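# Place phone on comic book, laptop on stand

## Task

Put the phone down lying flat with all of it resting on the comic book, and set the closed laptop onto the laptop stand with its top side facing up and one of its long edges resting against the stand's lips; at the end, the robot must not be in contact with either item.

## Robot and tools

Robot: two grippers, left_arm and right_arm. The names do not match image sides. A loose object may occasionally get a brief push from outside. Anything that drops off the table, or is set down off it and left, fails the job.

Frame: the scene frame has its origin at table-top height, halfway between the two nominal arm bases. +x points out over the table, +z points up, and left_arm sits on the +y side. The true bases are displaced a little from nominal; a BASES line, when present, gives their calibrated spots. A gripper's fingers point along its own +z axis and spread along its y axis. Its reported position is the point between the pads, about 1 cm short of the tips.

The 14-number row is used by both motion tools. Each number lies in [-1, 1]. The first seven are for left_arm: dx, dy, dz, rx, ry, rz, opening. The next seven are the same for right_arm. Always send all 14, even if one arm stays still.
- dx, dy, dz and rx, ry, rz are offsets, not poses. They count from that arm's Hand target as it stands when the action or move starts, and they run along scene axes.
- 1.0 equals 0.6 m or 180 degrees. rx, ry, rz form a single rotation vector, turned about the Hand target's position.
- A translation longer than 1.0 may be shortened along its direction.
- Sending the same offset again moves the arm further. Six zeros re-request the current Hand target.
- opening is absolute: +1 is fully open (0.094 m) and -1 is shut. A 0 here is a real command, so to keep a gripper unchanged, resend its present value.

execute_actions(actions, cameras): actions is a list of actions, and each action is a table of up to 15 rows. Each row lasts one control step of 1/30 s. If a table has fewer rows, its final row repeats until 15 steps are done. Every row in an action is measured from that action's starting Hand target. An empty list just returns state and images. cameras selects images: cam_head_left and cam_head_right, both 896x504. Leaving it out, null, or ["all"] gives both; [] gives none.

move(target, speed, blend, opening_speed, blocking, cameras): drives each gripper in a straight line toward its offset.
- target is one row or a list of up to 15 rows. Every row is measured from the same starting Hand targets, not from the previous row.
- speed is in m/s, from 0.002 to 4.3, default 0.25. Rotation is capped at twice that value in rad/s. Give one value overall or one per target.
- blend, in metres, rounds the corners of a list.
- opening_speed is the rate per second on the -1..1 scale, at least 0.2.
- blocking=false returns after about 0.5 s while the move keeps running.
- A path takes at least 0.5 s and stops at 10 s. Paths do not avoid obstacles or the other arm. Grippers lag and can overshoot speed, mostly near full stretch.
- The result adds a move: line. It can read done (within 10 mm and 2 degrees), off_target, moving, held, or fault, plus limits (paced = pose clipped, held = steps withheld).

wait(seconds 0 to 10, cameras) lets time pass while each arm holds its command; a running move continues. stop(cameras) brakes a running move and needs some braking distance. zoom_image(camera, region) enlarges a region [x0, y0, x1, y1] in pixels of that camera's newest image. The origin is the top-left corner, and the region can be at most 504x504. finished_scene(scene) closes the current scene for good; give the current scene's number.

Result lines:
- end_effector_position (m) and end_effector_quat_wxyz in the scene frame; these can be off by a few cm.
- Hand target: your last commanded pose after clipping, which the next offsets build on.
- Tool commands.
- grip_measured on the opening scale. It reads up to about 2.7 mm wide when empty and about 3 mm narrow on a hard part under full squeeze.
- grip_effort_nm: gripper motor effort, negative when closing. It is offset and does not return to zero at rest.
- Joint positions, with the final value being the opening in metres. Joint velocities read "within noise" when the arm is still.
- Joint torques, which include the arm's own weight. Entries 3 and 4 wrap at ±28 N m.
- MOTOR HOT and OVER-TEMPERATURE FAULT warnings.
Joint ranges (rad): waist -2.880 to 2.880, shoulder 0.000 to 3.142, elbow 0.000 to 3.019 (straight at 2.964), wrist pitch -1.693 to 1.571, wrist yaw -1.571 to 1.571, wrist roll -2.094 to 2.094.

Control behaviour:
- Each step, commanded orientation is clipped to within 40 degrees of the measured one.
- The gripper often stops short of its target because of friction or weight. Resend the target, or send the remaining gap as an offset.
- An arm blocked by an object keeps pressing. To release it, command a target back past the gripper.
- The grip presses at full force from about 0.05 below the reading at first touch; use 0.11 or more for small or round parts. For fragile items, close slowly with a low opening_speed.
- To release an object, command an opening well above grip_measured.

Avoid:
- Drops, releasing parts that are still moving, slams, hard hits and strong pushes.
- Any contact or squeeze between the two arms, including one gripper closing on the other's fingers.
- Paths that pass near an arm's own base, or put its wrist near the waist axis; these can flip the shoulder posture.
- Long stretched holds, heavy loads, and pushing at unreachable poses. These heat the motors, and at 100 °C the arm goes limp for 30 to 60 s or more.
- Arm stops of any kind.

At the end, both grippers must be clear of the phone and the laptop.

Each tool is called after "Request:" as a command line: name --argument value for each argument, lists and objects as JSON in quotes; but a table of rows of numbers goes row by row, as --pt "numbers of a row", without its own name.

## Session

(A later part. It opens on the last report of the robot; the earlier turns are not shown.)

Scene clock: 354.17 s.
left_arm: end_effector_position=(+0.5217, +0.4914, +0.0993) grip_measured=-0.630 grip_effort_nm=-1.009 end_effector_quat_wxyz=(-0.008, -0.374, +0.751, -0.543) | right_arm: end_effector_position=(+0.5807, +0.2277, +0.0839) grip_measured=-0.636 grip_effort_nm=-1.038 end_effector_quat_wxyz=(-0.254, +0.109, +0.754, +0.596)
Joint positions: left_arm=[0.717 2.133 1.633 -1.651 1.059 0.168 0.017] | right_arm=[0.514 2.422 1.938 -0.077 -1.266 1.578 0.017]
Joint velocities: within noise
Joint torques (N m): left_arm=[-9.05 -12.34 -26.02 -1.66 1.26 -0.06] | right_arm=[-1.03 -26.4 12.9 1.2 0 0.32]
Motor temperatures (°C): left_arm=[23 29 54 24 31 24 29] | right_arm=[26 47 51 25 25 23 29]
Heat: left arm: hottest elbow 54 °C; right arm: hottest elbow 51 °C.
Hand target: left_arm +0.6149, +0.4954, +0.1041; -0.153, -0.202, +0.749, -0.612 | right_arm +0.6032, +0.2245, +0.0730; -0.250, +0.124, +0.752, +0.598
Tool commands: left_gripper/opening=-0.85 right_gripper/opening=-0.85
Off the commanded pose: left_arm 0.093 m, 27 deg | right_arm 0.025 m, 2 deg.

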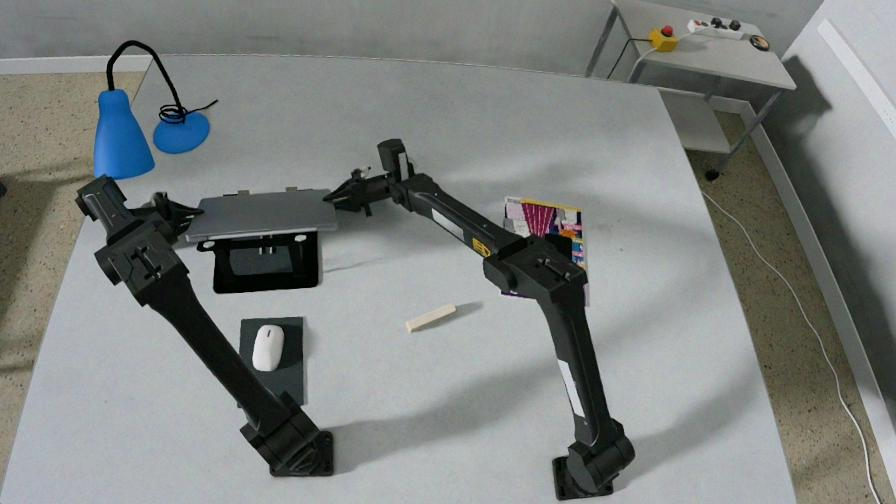

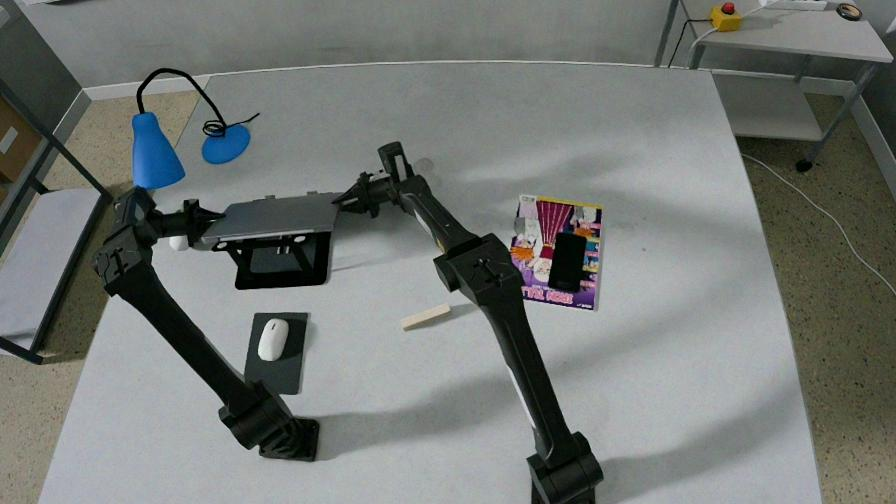

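Request:
move --pt "-0.09 0.0 -0.012 0 0 0 -0.85 0.0 0.0 0.0 0 0 0 -0.85" --speed 0.05 --cameras '[]'

Request:
move --pt "0 0 0 0 0 0 -0.5 0 0 0 0 0 0 -0.85" --opening_speed 0.25 --cameras '["cam_head_left"]'

Request:
zoom_image --camera "cam_head_left" --region '[150, 150, 350, 310]'

Scene clock: 366.73 s.
left_arm: end_effector_position=(+0.5201, +0.4922, +0.0973) grip_measured=-0.630 grip_effort_nm=-1.009 end_effector_quat_wxyz=(-0.002, -0.361, +0.762, -0.537) | right_arm: end_effector_position=(+0.5807, +0.2277, +0.0833) grip_measured=-0.636 grip_effort_nm=-1.038 end_effector_quat_wxyz=(-0.254, +0.109, +0.754, +0.596)
Joint positions: left_arm=[0.717 2.132 1.633 -1.647 1.042 0.198 0.017] | right_arm=[0.514 2.423 1.938 -0.077 -1.266 1.576 0.017]
Joint velocities: within noise
Joint torques (N m): left_arm=[-4.89 -16.73 20.19 -1.76 0.32 0.24] | right_arm=[-0.85 -26.58 12.93 1.2 -0.01 0.35]
Motor temperatures (°C): left_arm=[23 29 62 24 31 24 29] | right_arm=[26 48 50 25 25 23 29]
Heat: left arm: hottest elbow 62 °C; right arm: hottest elbow 50 °C.
Hand target: left_arm +0.5610, +0.4952, +0.0970; -0.153, -0.202, +0.749, -0.612 | right_arm +0.6032, +0.2246, +0.0732; -0.250, +0.123, +0.752, +0.598
Off the commanded pose: left_arm 0.041 m, 27 deg | right_arm 0.025 m, 2 deg.
joint sent to its limit (left arm) — joint 4 (wrist pitch), lower limit. The joint targets are off in position and orientation.
move: off_target (left_arm, right_arm)
No camera images: "cameras" was empty.

Scene clock: 368.57 s.
left_arm: end_effector_position=(+0.5172, +0.4923, +0.0947) grip_measured=-0.501 grip_effort_nm=0.085 end_effector_quat_wxyz=(-0.002, -0.350, +0.773, -0.529) | right_arm: end_effector_position=(+0.5810, +0.2275, +0.0815) grip_measured=-0.636 grip_effort_nm=-1.038 end_effector_quat_wxyz=(-0.248, +0.103, +0.755, +0.598)
Joint positions: left_arm=[0.717 2.132 1.633 -1.648 1.019 0.223 0.023] | right_arm=[0.514 2.425 1.938 -0.076 -1.264 1.556 0.017]
Joint velocities: within noise
Joint torques (N m): left_arm=[-4.78 -15.74 20.16 -1.69 0.97 0.09] | right_arm=[-0.85 -26.75 13 1.09 -0.04 0.5]
Motor temperatures (°C): left_arm=[23 29 62 24 31 24 29] | right_arm=[26 48 50 25 25 23 29]
Heat: left arm: hottest elbow 62 °C; right arm: hottest elbow 50 °C.
Hand target: left_arm +0.5610, +0.4952, +0.0971; -0.153, -0.202, +0.749, -0.612 | right_arm +0.6034, +0.2244, +0.0730; -0.250, +0.124, +0.752, +0.598
Off the commanded pose: left_arm 0.044 m, 26 deg | right_arm 0.024 m, 2 deg.
joint sent to its limit (left arm) — joint 4 (wrist pitch), lower limit. The joint targets are off in position and orientation.
move: off_target (left_arm, right_arm)
Images, in order (width x height): cam_head_left 896x504.

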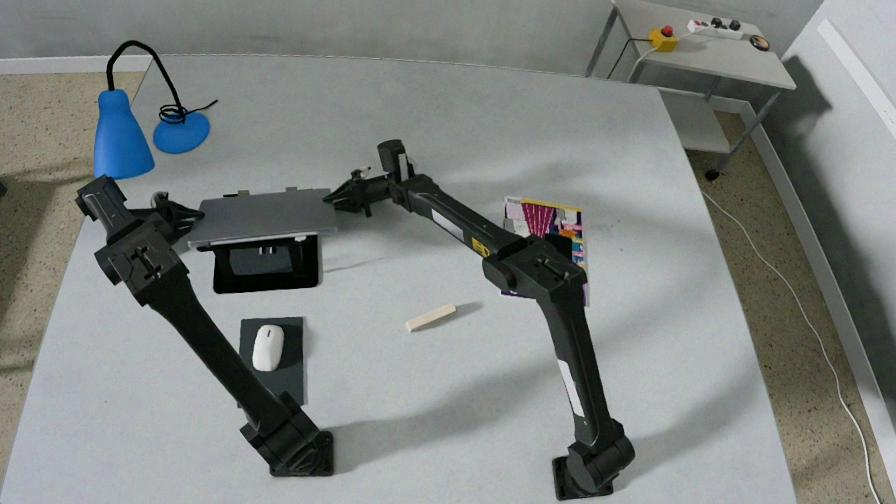

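Scaled by 2.520.

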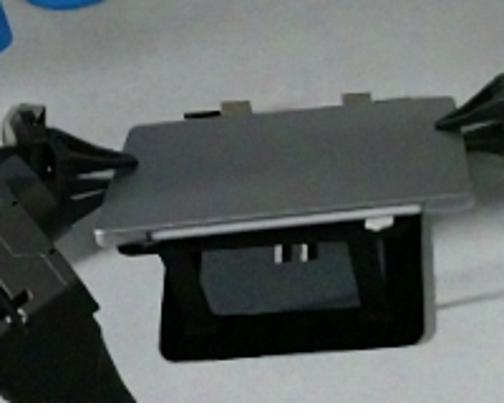

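Request:
move --pt "0 0 0 0 0 0 -0.3 0 0 0 0 0 0 -0.85" --opening_speed 0.25 --cameras '["cam_head_left"]'

Request:
zoom_image --camera "cam_head_left" --region '[150, 150, 350, 310]'

Scene clock: 373.10 s.
left_arm: end_effector_position=(+0.5166, +0.4905, +0.0977) grip_measured=-0.302 grip_effort_nm=0.129 end_effector_quat_wxyz=(-0.005, -0.353, +0.767, -0.535) | right_arm: end_effector_position=(+0.5810, +0.2275, +0.0812) grip_measured=-0.636 grip_effort_nm=-1.038 end_effector_quat_wxyz=(-0.247, +0.101, +0.755, +0.599)
Joint positions: left_arm=[0.717 2.132 1.633 -1.667 1.029 0.227 0.033] | right_arm=[0.514 2.426 1.938 -0.076 -1.264 1.553 0.017]
Joint velocities: within noise
Joint torques (N m): left_arm=[-5.19 -15.97 20.08 -1.06 0.58 0.07] | right_arm=[-0.91 -26.75 12.97 1.07 -0.05 0.52]
Motor temperatures (°C): left_arm=[23 29 61 24 31 24 29] | right_arm=[26 48 50 25 25 23 29]
Heat: left arm: hottest elbow 61 °C; right arm: hottest elbow 50 °C.
Hand target: left_arm +0.5610, +0.4952, +0.0970; -0.153, -0.202, +0.749, -0.612 | right_arm +0.6033, +0.2244, +0.0730; -0.250, +0.124, +0.752, +0.598
Off the commanded pose: left_arm 0.045 m, 26 deg | right_arm 0.024 m, 3 deg.
joint sent to its limit (left arm) — joint 4 (wrist pitch), lower limit. The joint targets are off in position and orientation.
move: off_target (left_arm, right_arm)
Images, in order (width x height): cam_head_left 896x504.

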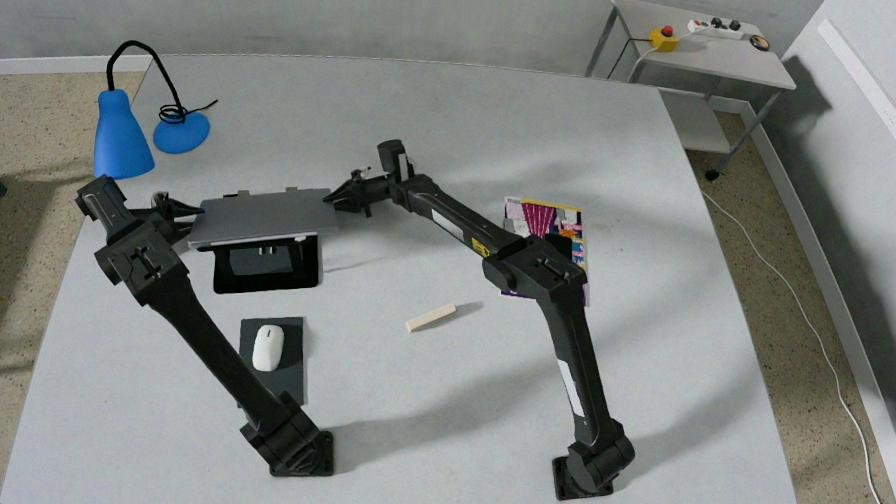

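Scaled by 2.520.

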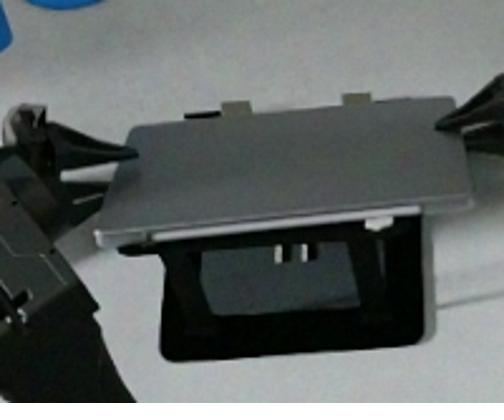

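Request:
move --pt "0 0 0 0 0 0 -0.3 0 0 0 0 0 0 -0.5" --opening_speed 0.2 --cameras '["cam_head_left"]'

Request:
zoom_image --camera "cam_head_left" --region '[150, 150, 350, 310]'

Scene clock: 377.67 s.
left_arm: end_effector_position=(+0.5167, +0.4904, +0.0979) grip_measured=-0.302 grip_effort_nm=0.129 end_effector_quat_wxyz=(-0.005, -0.353, +0.767, -0.536) | right_arm: end_effector_position=(+0.5825, +0.2279, +0.0816) grip_measured=-0.502 grip_effort_nm=0.046 end_effector_quat_wxyz=(-0.249, +0.110, +0.755, +0.596)
Joint positions: left_arm=[0.717 2.132 1.633 -1.667 1.03 0.227 0.033] | right_arm=[0.514 2.426 1.94 -0.076 -1.258 1.572 0.023]
Joint velocities: within noise
Joint torques (N m): left_arm=[-4.89 -15.68 20.41 -0.94 0.54 0.04] | right_arm=[-0.79 -26.81 12.85 1.16 -0.26 0.4]
Motor temperatures (°C): left_arm=[23 29 61 24 31 24 29] | right_arm=[26 47 50 25 25 23 29]
Heat: left arm: hottest elbow 61 °C; right arm: hottest elbow 50 °C.
Hand target: left_arm +0.5610, +0.4952, +0.0970; -0.153, -0.202, +0.749, -0.612 | right_arm +0.6033, +0.2244, +0.0728; -0.250, +0.124, +0.752, +0.598
Off the commanded pose: left_arm 0.045 m, 26 deg | right_arm 0.023 m, 2 deg.
joint sent to its limit (left arm) — joint 4 (wrist pitch), lower limit. The joint targets are off in position and orientation.
move: off_target (left_arm, right_arm)
Images, in order (width x height): cam_head_left 896x504.

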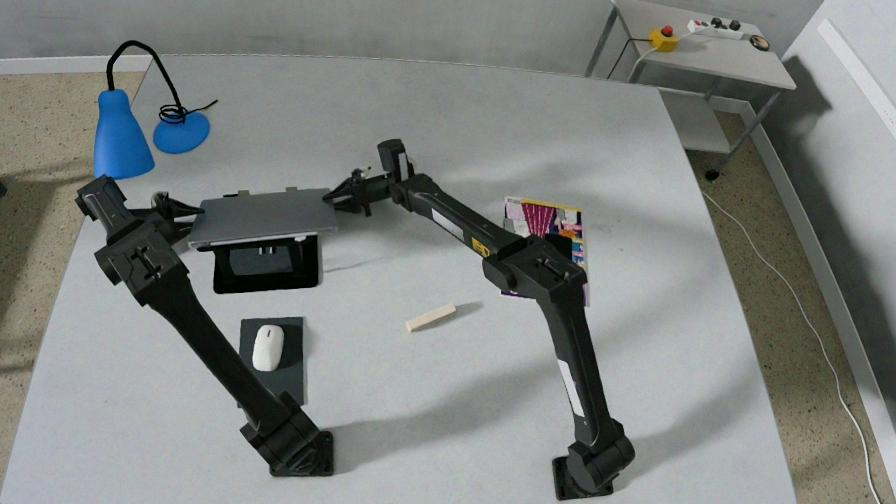

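Scaled by 2.520.

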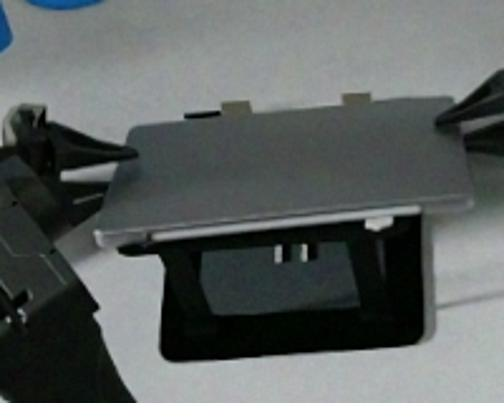

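Request:
move --pt "0 0 0 0 0 0 -0.3 0 0 0 0 0 0 -0.25" --opening_speed 0.25 --cameras '["cam_head_left"]'

Request:
zoom_image --camera "cam_head_left" --region '[150, 150, 350, 310]'

Scene clock: 381.93 s.
left_arm: end_effector_position=(+0.5167, +0.4904, +0.0979) grip_measured=-0.302 grip_effort_nm=0.125 end_effector_quat_wxyz=(-0.005, -0.353, +0.767, -0.536) | right_arm: end_effector_position=(+0.5842, +0.2271, +0.0828) grip_measured=-0.252 grip_effort_nm=0.066 end_effector_quat_wxyz=(-0.254, +0.117, +0.754, +0.595)
Joint positions: left_arm=[0.717 2.132 1.633 -1.667 1.03 0.227 0.033] | right_arm=[0.512 2.426 1.942 -0.076 -1.257 1.592 0.035]
Joint velocities: within noise
Joint torques (N m): left_arm=[-5.66 -16.32 20.26 -1.01 0.53 0.05] | right_arm=[-0.62 -26.75 12.77 1.21 -0.29 0.18]
Motor temperatures (°C): left_arm=[23 29 61 24 31 24 29] | right_arm=[26 46 51 25 25 23 28]
Heat: left arm: hottest elbow 61 °C; right arm: hottest elbow 51 °C.
Hand target: left_arm +0.5610, +0.4952, +0.0970; -0.153, -0.202, +0.749, -0.612 | right_arm +0.6033, +0.2245, +0.0730; -0.250, +0.124, +0.752, +0.598
Off the commanded pose: left_arm 0.045 m, 26 deg | right_arm 0.022 m, 1 deg.
joint sent to its limit (left arm) — joint 4 (wrist pitch), lower limit. The joint targets are off in position and orientation.
move: off_target (left_arm, right_arm)
Images, in order (width x height): cam_head_left 896x504.

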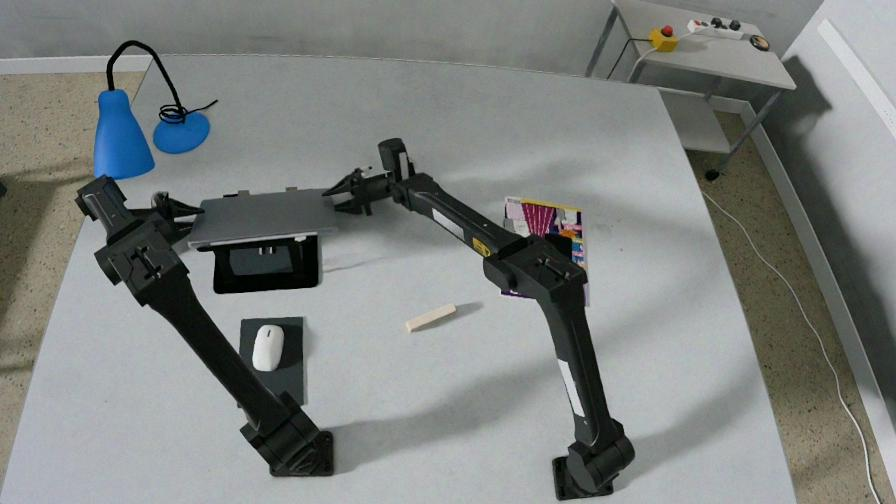

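Scaled by 2.520.

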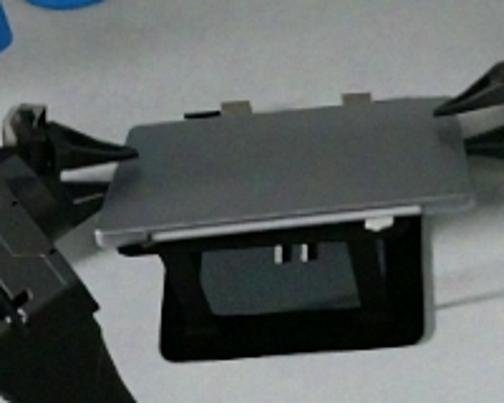

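Request:
move --pt "-0.07 -0.006 0 0.0778 -0.0039 0.121 -0.3 0 0 0 0 0 0 -0.25" --speed 0.05 --cameras '[]'

Request:
move --pt "0 0 0 0 0 0 -0.85 0 0 0 0 0 0 -0.85" --opening_speed 0.3 --cameras '["cam_head_left"]'

Request:
zoom_image --camera "cam_head_left" --region '[150, 150, 350, 310]'

Scene clock: 394.03 s.
left_arm: end_effector_position=(+0.5143, +0.4901, +0.0975) grip_measured=-0.302 grip_effort_nm=0.125 end_effector_quat_wxyz=(-0.007, -0.355, +0.766, -0.536) | right_arm: end_effector_position=(+0.5842, +0.2271, +0.0828) grip_measured=-0.251 grip_effort_nm=0.066 end_effector_quat_wxyz=(-0.254, +0.118, +0.754, +0.595)
Joint positions: left_arm=[0.72 2.129 1.625 -1.667 1.03 0.227 0.033] | right_arm=[0.512 2.426 1.942 -0.076 -1.257 1.592 0.035]
Joint velocities: within noise
Joint torques (N m): left_arm=[-1.96 -20.66 9.47 -0.55 0.51 0.13] | right_arm=[-0.67 -26.7 12.72 1.24 -0.29 0.2]
Motor temperatures (°C): left_arm=[23 29 60 24 30 24 28] | right_arm=[26 46 49 25 25 23 28]
Heat: left arm: hottest elbow 60 °C; right arm: hottest elbow 49 °C.
Hand target: left_arm +0.5188, +0.4917, +0.0970; -0.004, -0.353, +0.767, -0.536 | right_arm +0.6032, +0.2246, +0.0729; -0.250, +0.123, +0.752, +0.598
Off the commanded pose: left_arm 0.005 m, 0 deg | right_arm 0.022 m, 1 deg.
move: off_target (right_arm)
No camera images: "cameras" was empty.

Scene clock: 396.23 s.
left_arm: end_effector_position=(+0.5141, +0.4915, +0.0947) grip_measured=-0.617 grip_effort_nm=-1.009 end_effector_quat_wxyz=(-0.004, -0.352, +0.771, -0.530) | right_arm: end_effector_position=(+0.5849, +0.2266, +0.0819) grip_measured=-0.643 grip_effort_nm=-1.033 end_effector_quat_wxyz=(-0.247, +0.111, +0.755, +0.597)
Joint positions: left_arm=[0.72 2.129 1.625 -1.653 1.018 0.227 0.018] | right_arm=[0.511 2.426 1.942 -0.076 -1.254 1.571 0.017]
Joint velocities: within noise
Joint torques (N m): left_arm=[-1.61 -20.31 9.28 -1.1 0.95 0.05] | right_arm=[-0.62 -26.75 12.78 1.11 -0.36 0.37]
Motor temperatures (°C): left_arm=[23 29 59 24 30 24 29] | right_arm=[26 46 49 25 25 23 28]
Heat: left arm: hottest elbow 59 °C; right arm: hottest elbow 49 °C.
Hand target: left_arm +0.5189, +0.4917, +0.0971; -0.004, -0.353, +0.767, -0.536 | right_arm +0.6033, +0.2244, +0.0729; -0.250, +0.124, +0.752, +0.598
Off the commanded pose: left_arm 0.005 m, 1 deg | right_arm 0.020 m, 2 deg.
move: off_target (right_arm)
Images, in order (width x height): cam_head_left 896x504.

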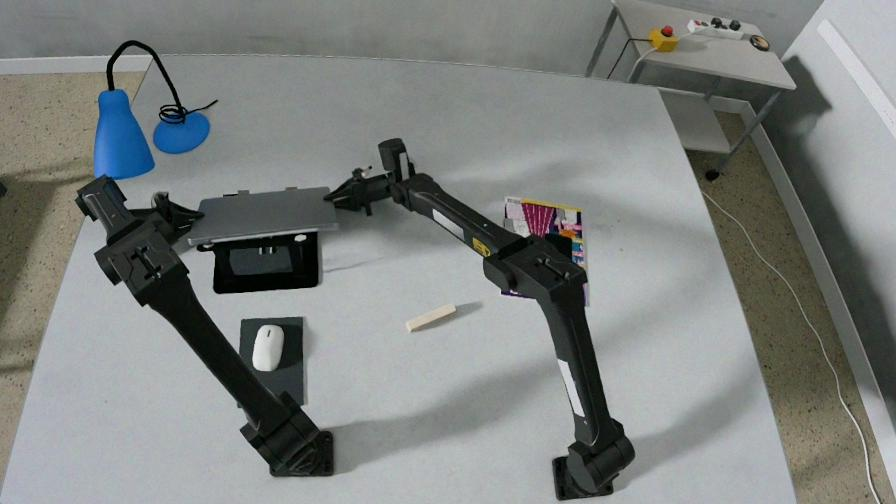

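Scaled by 2.520.

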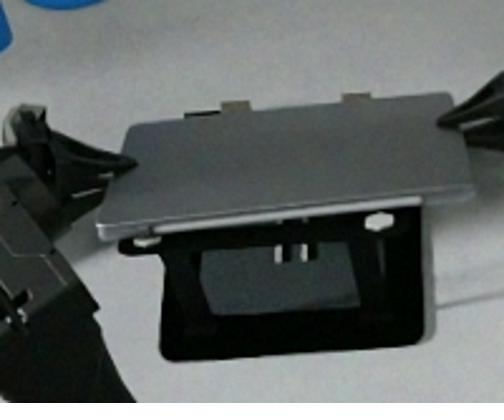

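Request:
move --pt "0.04 0.004 -0.008 0 0 0 -0.85 0.01 0.0 -0.01 0 0 0 -0.85" --speed 0.05 --cameras '["cam_head_left"]'

Request:
zoom_image --camera "cam_head_left" --region '[150, 150, 350, 310]'

Scene clock: 400.27 s.
left_arm: end_effector_position=(+0.5164, +0.4925, +0.0947) grip_measured=-0.619 grip_effort_nm=-1.004 end_effector_quat_wxyz=(-0.006, -0.362, +0.766, -0.532) | right_arm: end_effector_position=(+0.5893, +0.2281, +0.0812) grip_measured=-0.646 grip_effort_nm=-1.038 end_effector_quat_wxyz=(-0.244, +0.109, +0.755, +0.599)
Joint positions: left_arm=[0.72 2.129 1.625 -1.641 1.027 0.195 0.018] | right_arm=[0.51 2.439 1.963 -0.076 -1.254 1.571 0.017]
Joint velocities: within noise
Joint torques (N m): left_arm=[-3.25 -16.91 14.97 -0.72 1.18 -0.08] | right_arm=[-0.91 -26.23 13.08 0.9 -0.45 0.35]
Motor temperatures (°C): left_arm=[23 29 56 24 31 24 29] | right_arm=[26 46 49 25 25 23 28]
Heat: left arm: hottest elbow 56 °C; right arm: hottest elbow 49 °C.
Hand target: left_arm +0.5429, +0.4941, +0.0923; -0.004, -0.353, +0.767, -0.536 | right_arm +0.6093, +0.2244, +0.0669; -0.250, +0.124, +0.752, +0.598
Off the commanded pose: left_arm 0.027 m, 1 deg | right_arm 0.025 m, 2 deg.
move: off_target (left_arm, right_arm)
Images, in order (width x height): cam_head_left 896x504.

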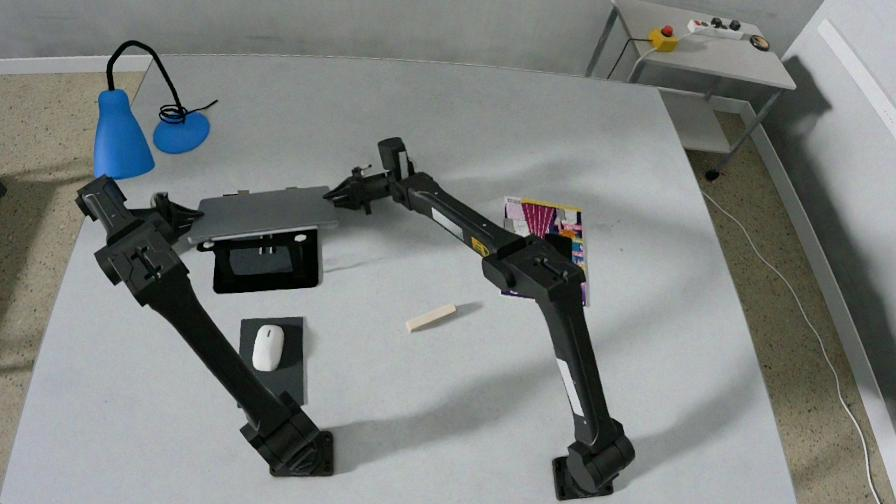

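Scaled by 2.520.

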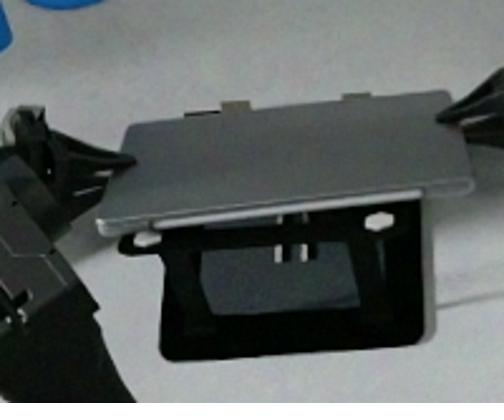

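Request:
move --pt "0.04 0.002 0.018 0 0 0 -0.85 -0.01 0.0 0.0 0 0 0 -0.85" --speed 0.05 --cameras '["cam_head_left"]'

Request:
zoom_image --camera "cam_head_left" --region '[150, 150, 350, 310]'

Scene clock: 403.97 s.
left_arm: end_effector_position=(+0.5181, +0.4924, +0.0956) grip_measured=-0.622 grip_effort_nm=-1.004 end_effector_quat_wxyz=(-0.010, -0.372, +0.760, -0.534) | right_arm: end_effector_position=(+0.5894, +0.2281, +0.0813) grip_measured=-0.646 grip_effort_nm=-1.038 end_effector_quat_wxyz=(-0.244, +0.109, +0.755, +0.599)
Joint positions: left_arm=[0.719 2.129 1.627 -1.64 1.034 0.169 0.018] | right_arm=[0.51 2.439 1.963 -0.076 -1.254 1.571 0.017]
Joint velocities: within noise
Joint torques (N m): left_arm=[-5.66 -16.21 20.12 -1.01 1.44 -0.24] | right_arm=[-0.56 -27.11 11.54 1.31 -0.39 0.36]
Motor temperatures (°C): left_arm=[23 29 55 24 31 24 29] | right_arm=[26 46 50 25 25 23 28]
Heat: left arm: hottest elbow 55 °C; right arm: hottest elbow 50 °C.
Hand target: left_arm +0.5669, +0.4952, +0.1029; -0.004, -0.353, +0.767, -0.536 | right_arm +0.6033, +0.2245, +0.0671; -0.250, +0.123, +0.752, +0.598
Off the commanded pose: left_arm 0.049 m, 2 deg | right_arm 0.020 m, 2 deg.
move: off_target (left_arm, right_arm)
Images, in order (width x height): cam_head_left 896x504.

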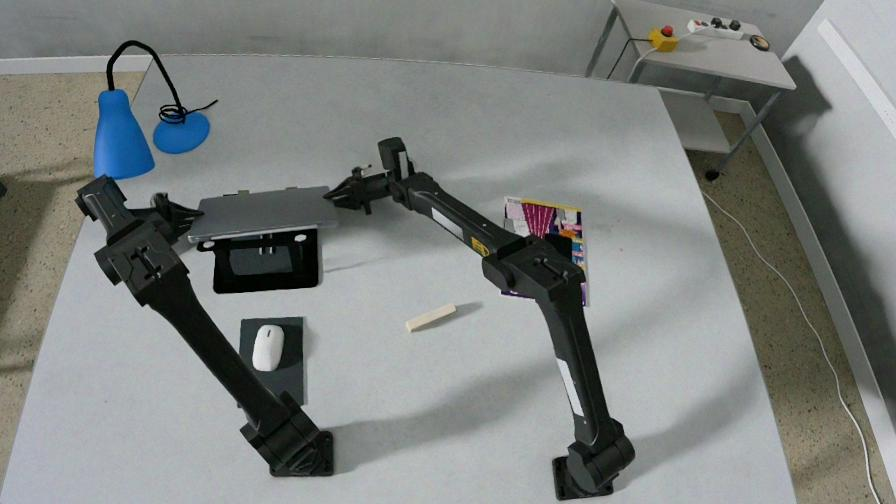

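Scaled by 2.520.

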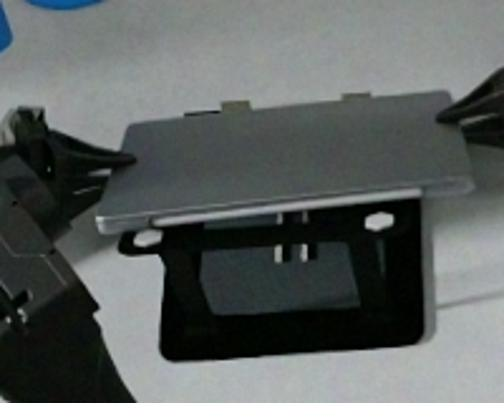

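Request:
move --pt "-0.02 0.0 0.05 0 0 0 -0.85 0.0 0.0 0.0 0 0 0 -0.85" --speed 0.05 --cameras '["cam_head_left"]'

Request:
zoom_image --camera "cam_head_left" --region '[150, 150, 350, 310]'

Scene clock: 410.77 s.
left_arm: end_effector_position=(+0.5178, +0.4922, +0.0964) grip_measured=-0.622 grip_effort_nm=-1.013 end_effector_quat_wxyz=(-0.012, -0.373, +0.759, -0.534) | right_arm: end_effector_position=(+0.5895, +0.2281, +0.0813) grip_measured=-0.646 grip_effort_nm=-1.038 end_effector_quat_wxyz=(-0.244, +0.109, +0.755, +0.599)
Joint positions: left_arm=[0.719 2.128 1.627 -1.643 1.034 0.166 0.018] | right_arm=[0.51 2.439 1.963 -0.076 -1.254 1.571 0.017]
Joint velocities: within noise
Joint torques (N m): left_arm=[-4.25 -22.07 18.21 -1.94 1.23 -0.28] | right_arm=[-0.56 -27.11 11.56 1.28 -0.41 0.35]
Motor temperatures (°C): left_arm=[23 29 56 24 32 24 29] | right_arm=[26 46 50 25 25 23 28]
Heat: left arm: hottest elbow 56 °C; right arm: hottest elbow 50 °C.
Hand target: left_arm +0.5549, +0.4952, +0.1330; -0.004, -0.353, +0.767, -0.536 | right_arm +0.6033, +0.2245, +0.0671; -0.250, +0.123, +0.752, +0.598
Off the commanded pose: left_arm 0.052 m, 3 deg | right_arm 0.020 m, 2 deg.
joint sent to its limit (left arm) — joint 4 (wrist pitch), lower limit. The joint targets are off in position, not in orientation.
move: off_target (left_arm, right_arm)
Images, in order (width x height): cam_head_left 896x504.

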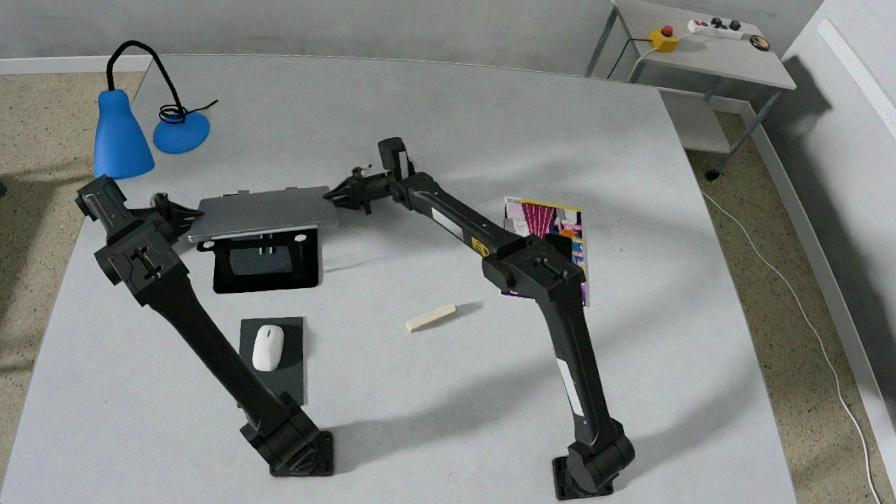

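Scaled by 2.520.

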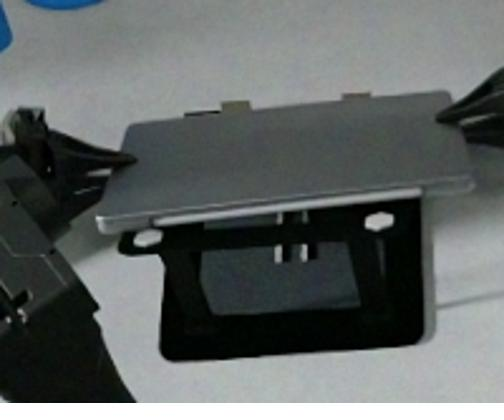

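Request:
move --pt "-0.02 0.0 -0.055 0 0 0 -0.85 0.0 0.0 0.0 0 0 0 -0.85" --speed 0.05 --cameras '[]'

Request:
move --pt "0 0 0 0 0 0 -0.35 0 0 0 0 0 0 -0.85" --opening_speed 0.25 --cameras '[]'

Request:
move --pt "0 0 0 0 0 0 -0.35 0 0 0 0 0 0 -0.35" --opening_speed 0.25 --cameras '["cam_head_left"]'

Request:
zoom_image --camera "cam_head_left" --region '[150, 150, 350, 310]'

Scene clock: 418.63 s.
left_arm: end_effector_position=(+0.5174, +0.4922, +0.0959) grip_measured=-0.622 grip_effort_nm=-1.009 end_effector_quat_wxyz=(-0.008, -0.367, +0.763, -0.533) | right_arm: end_effector_position=(+0.5896, +0.2281, +0.0812) grip_measured=-0.647 grip_effort_nm=-1.043 end_effector_quat_wxyz=(-0.243, +0.109, +0.755, +0.599)
Joint positions: left_arm=[0.719 2.128 1.627 -1.643 1.03 0.181 0.018] | right_arm=[0.51 2.439 1.963 -0.076 -1.253 1.571 0.017]
Joint velocities: within noise
Joint torques (N m): left_arm=[-3.14 -18.14 15.46 -1.5 1 0.08] | right_arm=[-0.5 -27.16 11.56 1.28 -0.43 0.36]
Motor temperatures (°C): left_arm=[23 29 55 24 32 24 29] | right_arm=[26 46 50 25 25 23 29]
Heat: left arm: hottest elbow 55 °C; right arm: hottest elbow 50 °C.
Hand target: left_arm +0.5429, +0.4952, +0.1000; -0.004, -0.353, +0.767, -0.536 | right_arm +0.6033, +0.2245, +0.0670; -0.250, +0.123, +0.752, +0.598
Off the commanded pose: left_arm 0.026 m, 2 deg | right_arm 0.020 m, 2 deg.
move: off_target (left_arm, right_arm)
No camera images: "cameras" was empty.

Scene clock: 420.93 s.
left_arm: end_effector_position=(+0.5177, +0.4921, +0.0963) grip_measured=-0.352 grip_effort_nm=0.100 end_effector_quat_wxyz=(-0.008, -0.367, +0.762, -0.534) | right_arm: end_effector_position=(+0.5897, +0.2282, +0.0811) grip_measured=-0.647 grip_effort_nm=-1.048 end_effector_quat_wxyz=(-0.240, +0.105, +0.756, +0.600)
Joint positions: left_arm=[0.719 2.128 1.627 -1.643 1.033 0.182 0.03] | right_arm=[0.51 2.439 1.963 -0.076 -1.252 1.56 0.017]
Joint velocities: within noise
Joint torques (N m): left_arm=[-3.25 -19.14 15.49 -1.43 0.9 0.07] | right_arm=[-0.56 -27.16 11.6 1.22 -0.45 0.45]
Motor temperatures (°C): left_arm=[23 29 55 24 32 24 29] | right_arm=[26 46 50 25 25 23 29]
Heat: left arm: hottest elbow 55 °C; right arm: hottest elbow 50 °C.
Hand target: left_arm +0.5429, +0.4952, +0.1000; -0.004, -0.353, +0.767, -0.536 | right_arm +0.6033, +0.2245, +0.0670; -0.250, +0.124, +0.752, +0.598
Off the commanded pose: left_arm 0.026 m, 2 deg | right_arm 0.020 m, 2 deg.
move: off_target (left_arm, right_arm)
No camera images: "cameras" was empty.

Scene clock: 423.27 s.
left_arm: end_effector_position=(+0.5181, +0.4920, +0.0969) grip_measured=-0.352 grip_effort_nm=0.105 end_effector_quat_wxyz=(-0.007, -0.367, +0.761, -0.535) | right_arm: end_effector_position=(+0.5895, +0.2279, +0.0814) grip_measured=-0.352 grip_effort_nm=0.066 end_effector_quat_wxyz=(-0.248, +0.113, +0.754, +0.598)
Joint positions: left_arm=[0.719 2.128 1.627 -1.644 1.037 0.182 0.03] | right_arm=[0.51 2.439 1.963 -0.076 -1.255 1.583 0.03]
Joint velocities: within noise
Joint torques (N m): left_arm=[-3.55 -17.79 15.61 -1.4 0.78 0.07] | right_arm=[-0.5 -27.16 11.54 1.36 -0.36 0.24]
Motor temperatures (°C): left_arm=[23 29 55 24 32 24 29] | right_arm=[26 46 50 25 25 23 28]
Heat: left arm: hottest elbow 55 °C; right arm: hottest elbow 50 °C.
Hand target: left_arm +0.5429, +0.4952, +0.1000; -0.004, -0.353, +0.767, -0.536 | right_arm +0.6033, +0.2245, +0.0671; -0.250, +0.123, +0.752, +0.598
Off the commanded pose: left_arm 0.025 m, 2 deg | right_arm 0.020 m, 1 deg.
move: off_target (left_arm, right_arm)
Images, in order (width x height): cam_head_left 896x504.

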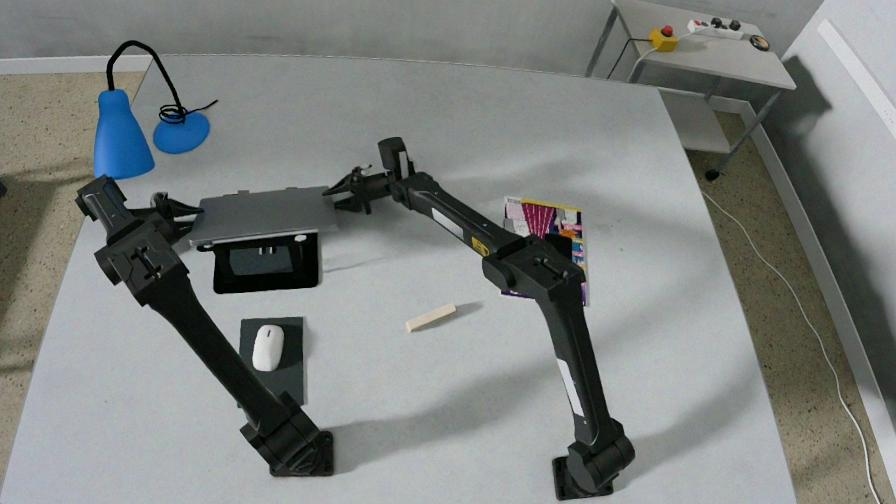

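Scaled by 2.520.

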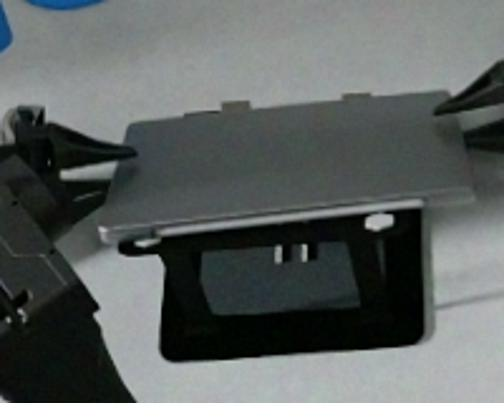

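Request:
move --pt "-0.02 0.08 0 0 0 0 -0.35 0 0 0 0 0 0 -0.35" --speed 0.06 --cameras '["cam_head_left"]'

Request:
zoom_image --camera "cam_head_left" --region '[150, 150, 350, 310]'

Scene clock: 428.80 s.
left_arm: end_effector_position=(+0.5115, +0.4927, +0.0956) grip_measured=-0.352 grip_effort_nm=0.105 end_effector_quat_wxyz=(-0.019, -0.369, +0.763, -0.530) | right_arm: end_effector_position=(+0.5895, +0.2279, +0.0814) grip_measured=-0.351 grip_effort_nm=0.061 end_effector_quat_wxyz=(-0.248, +0.113, +0.754, +0.598)
Joint positions: left_arm=[0.724 2.129 1.627 -1.667 1.013 0.19 0.03] | right_arm=[0.51 2.439 1.963 -0.076 -1.255 1.583 0.03]
Joint velocities: within noise
Joint torques (N m): left_arm=[2.49 -16.97 19.79 -1.09 0.32 0.23] | right_arm=[-0.5 -27.05 11.52 1.35 -0.36 0.25]
Motor temperatures (°C): left_arm=[23 29 54 24 31 24 29] | right_arm=[26 46 50 25 25 23 28]
Heat: left arm: hottest elbow 54 °C; right arm: hottest elbow 50 °C.
Hand target: left_arm +0.5309, +0.5433, +0.1000; -0.004, -0.353, +0.767, -0.536 | right_arm +0.6033, +0.2245, +0.0670; -0.250, +0.124, +0.752, +0.598
Off the commanded pose: left_arm 0.054 m, 3 deg | right_arm 0.020 m, 1 deg.
joint sent to its limit (left arm) — joint 4 (wrist pitch), lower limit. The joint targets are off in position and orientation.
move: off_target (left_arm, right_arm)
Images, in order (width x height): cam_head_left 896x504.

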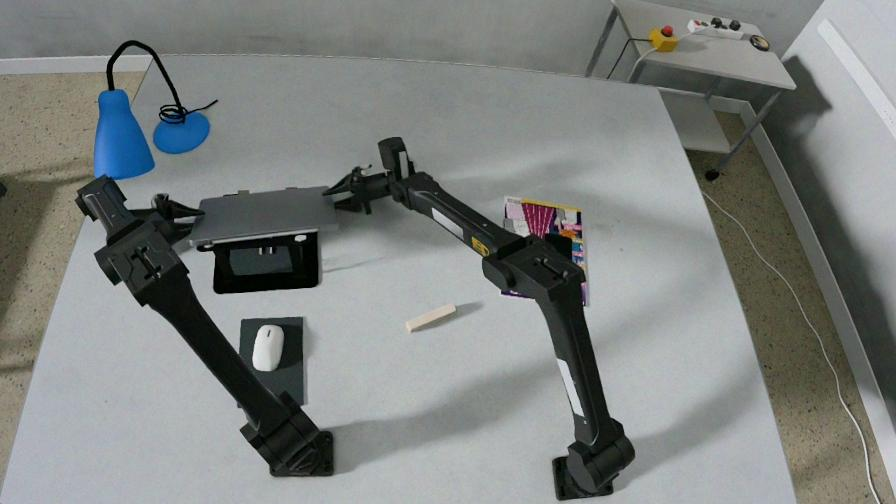

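Scaled by 2.520.

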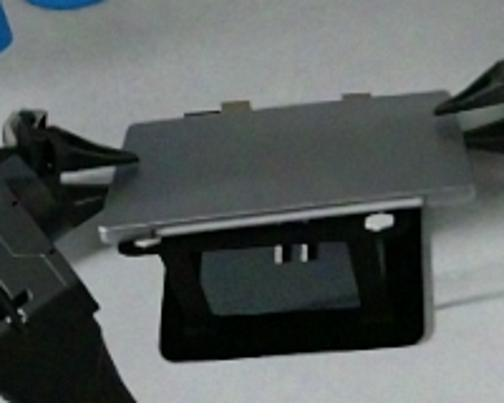

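Request:
move --pt "0.0 0.02 0 0 0 0.08 -0.3 0 0 0 0 0 0 -0.35" --speed 0.06 --cameras '["cam_head_left"]'

Request:
zoom_image --camera "cam_head_left" --region '[150, 150, 350, 310]'

Scene clock: 436.20 s.
left_arm: end_effector_position=(+0.5250, +0.5554, +0.0889) grip_measured=-0.301 grip_effort_nm=0.085 end_effector_quat_wxyz=(+0.053, -0.452, +0.712, -0.534) | right_arm: end_effector_position=(+0.5895, +0.2279, +0.0814) grip_measured=-0.351 grip_effort_nm=0.066 end_effector_quat_wxyz=(-0.248, +0.113, +0.754, +0.598)
Joint positions: left_arm=[0.802 2.129 1.625 -1.406 1.106 -0.091 0.033] | right_arm=[0.51 2.439 1.963 -0.076 -1.255 1.583 0.03]
Joint velocities: within noise
Joint torques (N m): left_arm=[-2.49 -23.18 9.05 -0.05 0.59 -0.01] | right_arm=[-0.5 -26.99 11.52 1.35 -0.36 0.26]
Motor temperatures (°C): left_arm=[23 29 54 24 31 24 29] | right_arm=[26 46 50 25 25 23 28]
Heat: left arm: hottest elbow 54 °C; right arm: hottest elbow 50 °C.
Hand target: left_arm +0.5310, +0.5552, +0.0999; +0.063, -0.446, +0.717, -0.532 | right_arm +0.6033, +0.2245, +0.0670; -0.250, +0.124, +0.752, +0.598
Off the commanded pose: left_arm 0.013 m, 1 deg | right_arm 0.020 m, 1 deg.
move: off_target (left_arm, right_arm)
Images, in order (width x height): cam_head_left 896x504.

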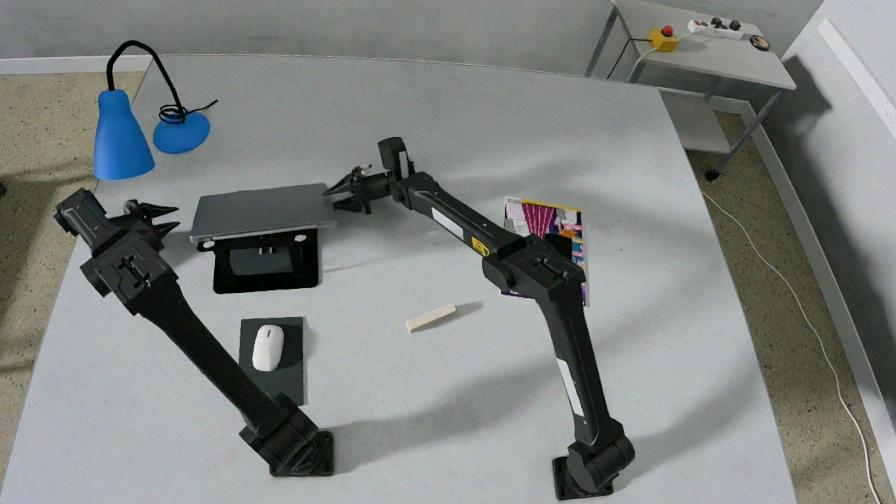

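Scaled by 2.520.

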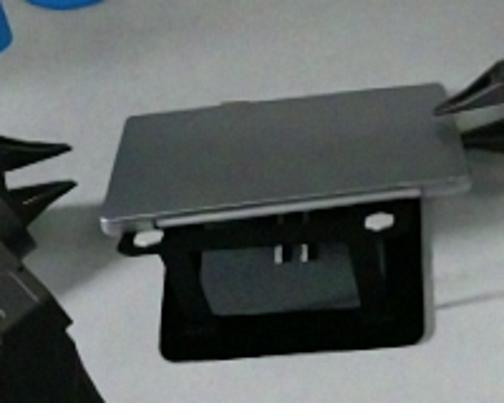

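Request:
move --pt "0.0 0.0 0 0 0 0 -0.3 -0.01 -0.06 0.0 0 0 0 -0.3" --pt "0.0 0.0 0 0 0 0 -0.3 -0.01 -0.14 0.01 0 0 0 -0.3" --speed 0.06 --cameras '["cam_head_left"]'

Request:
zoom_image --camera "cam_head_left" --region '[150, 150, 350, 310]'

Scene clock: 443.60 s.
left_arm: end_effector_position=(+0.5250, +0.5554, +0.0889) grip_measured=-0.301 grip_effort_nm=0.090 end_effector_quat_wxyz=(+0.053, -0.453, +0.712, -0.534) | right_arm: end_effector_position=(+0.5972, +0.1507, +0.0796) grip_measured=-0.301 grip_effort_nm=0.071 end_effector_quat_wxyz=(-0.243, +0.108, +0.752, +0.603)
Joint positions: left_arm=[0.802 2.129 1.625 -1.406 1.106 -0.092 0.033] | right_arm=[0.412 2.375 1.857 -0.207 -1.336 1.385 0.033]
Joint velocities: within noise
Joint torques (N m): left_arm=[-1.44 -23.12 9.03 0.03 0.6 -0.05] | right_arm=[-0.5 -29.63 7.06 0.46 -0.38 0.12]
Motor temperatures (°C): left_arm=[23 29 51 24 31 24 28] | right_arm=[26 46 50 25 25 23 28]
Heat: left arm: hottest elbow 51 °C; right arm: hottest elbow 50 °C.
Hand target: left_arm +0.5309, +0.5552, +0.0999; +0.063, -0.446, +0.717, -0.532 | right_arm +0.5972, +0.1405, +0.0729; -0.250, +0.123, +0.752, +0.598
Off the commanded pose: left_arm 0.012 m, 1 deg | right_arm 0.012 m, 2 deg.
move: off_target (left_arm, right_arm)
Images, in order (width x height): cam_head_left 896x504.

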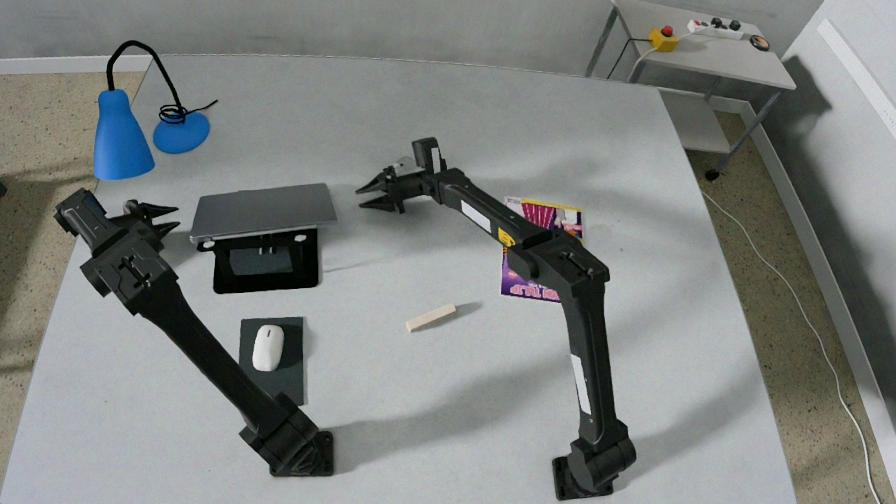

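Scaled by 2.520.

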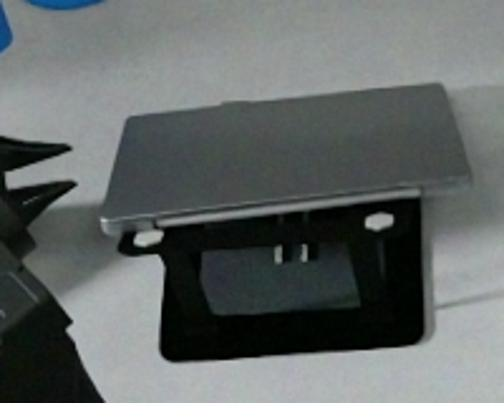

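Request:
zoom_image --camera "cam_head_left" --region '[190, 170, 345, 260]'

Request:
execute_actions --actions '[]' --cameras '["cam_head_left","cam_head_right"]'

Request:
zoom_image --camera "cam_head_right" --region '[190, 170, 345, 260]'

Scaled by 3.252.

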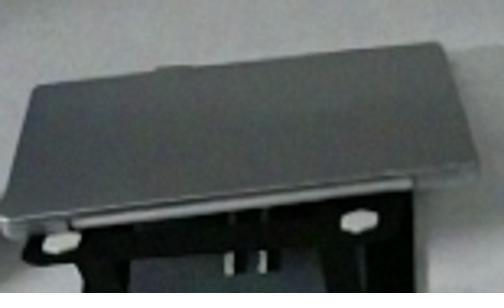

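Scene clock: 448.27 s.
left_arm: end_effector_position=(+0.5250, +0.5554, +0.0889) grip_measured=-0.301 grip_effort_nm=0.090 end_effector_quat_wxyz=(+0.053, -0.453, +0.712, -0.534) | right_arm: end_effector_position=(+0.5972, +0.1506, +0.0795) grip_measured=-0.301 grip_effort_nm=0.061 end_effector_quat_wxyz=(-0.243, +0.108, +0.752, +0.603)
Joint positions: left_arm=[0.802 2.129 1.625 -1.406 1.106 -0.092 0.033] | right_arm=[0.412 2.375 1.857 -0.208 -1.336 1.385 0.033]
Joint velocities: within noise
Joint torques (N m): left_arm=[-1.9 -23.77 9.14 0.05 0.65 0] | right_arm=[-0.5 -29.68 7.08 0.51 -0.38 0.11]
Motor temperatures (°C): left_arm=[23 29 49 24 30 24 28] | right_arm=[26 46 49 25 25 23 27]
Heat: left arm: hottest elbow 49 °C; right arm: hottest elbow 49 °C.
Hand target: left_arm +0.5309, +0.5552, +0.0999; +0.063, -0.446, +0.717, -0.532 | right_arm +0.5972, +0.1405, +0.0729; -0.250, +0.123, +0.752, +0.598
Tool commands: left_gripper/opening=-0.3 right_gripper/opening=-0.3
Off the commanded pose: left_arm 0.012 m, 1 deg | right_arm 0.012 m, 2 deg.

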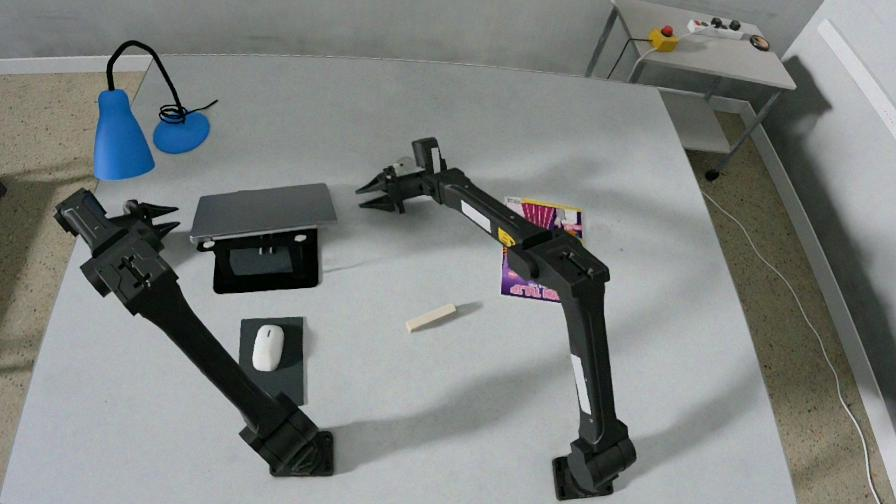

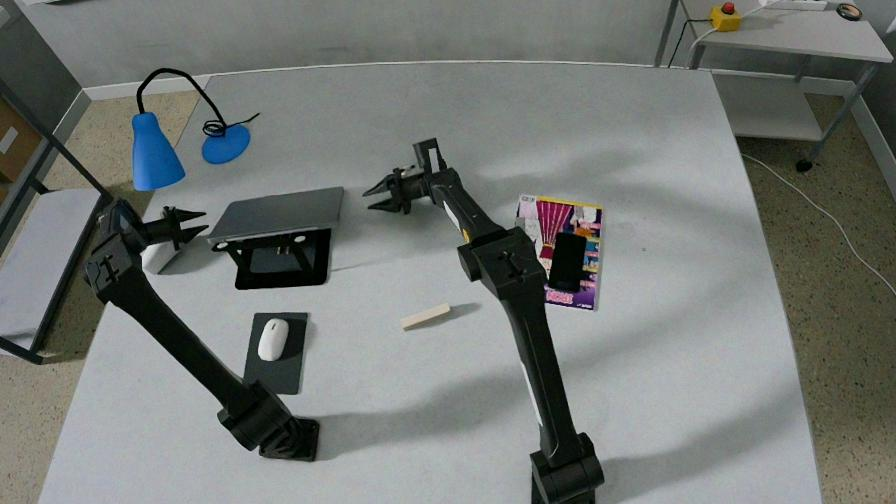

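Scaled by 3.252.

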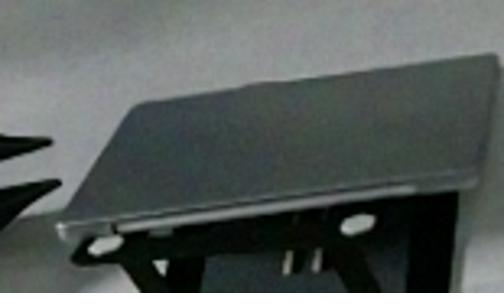

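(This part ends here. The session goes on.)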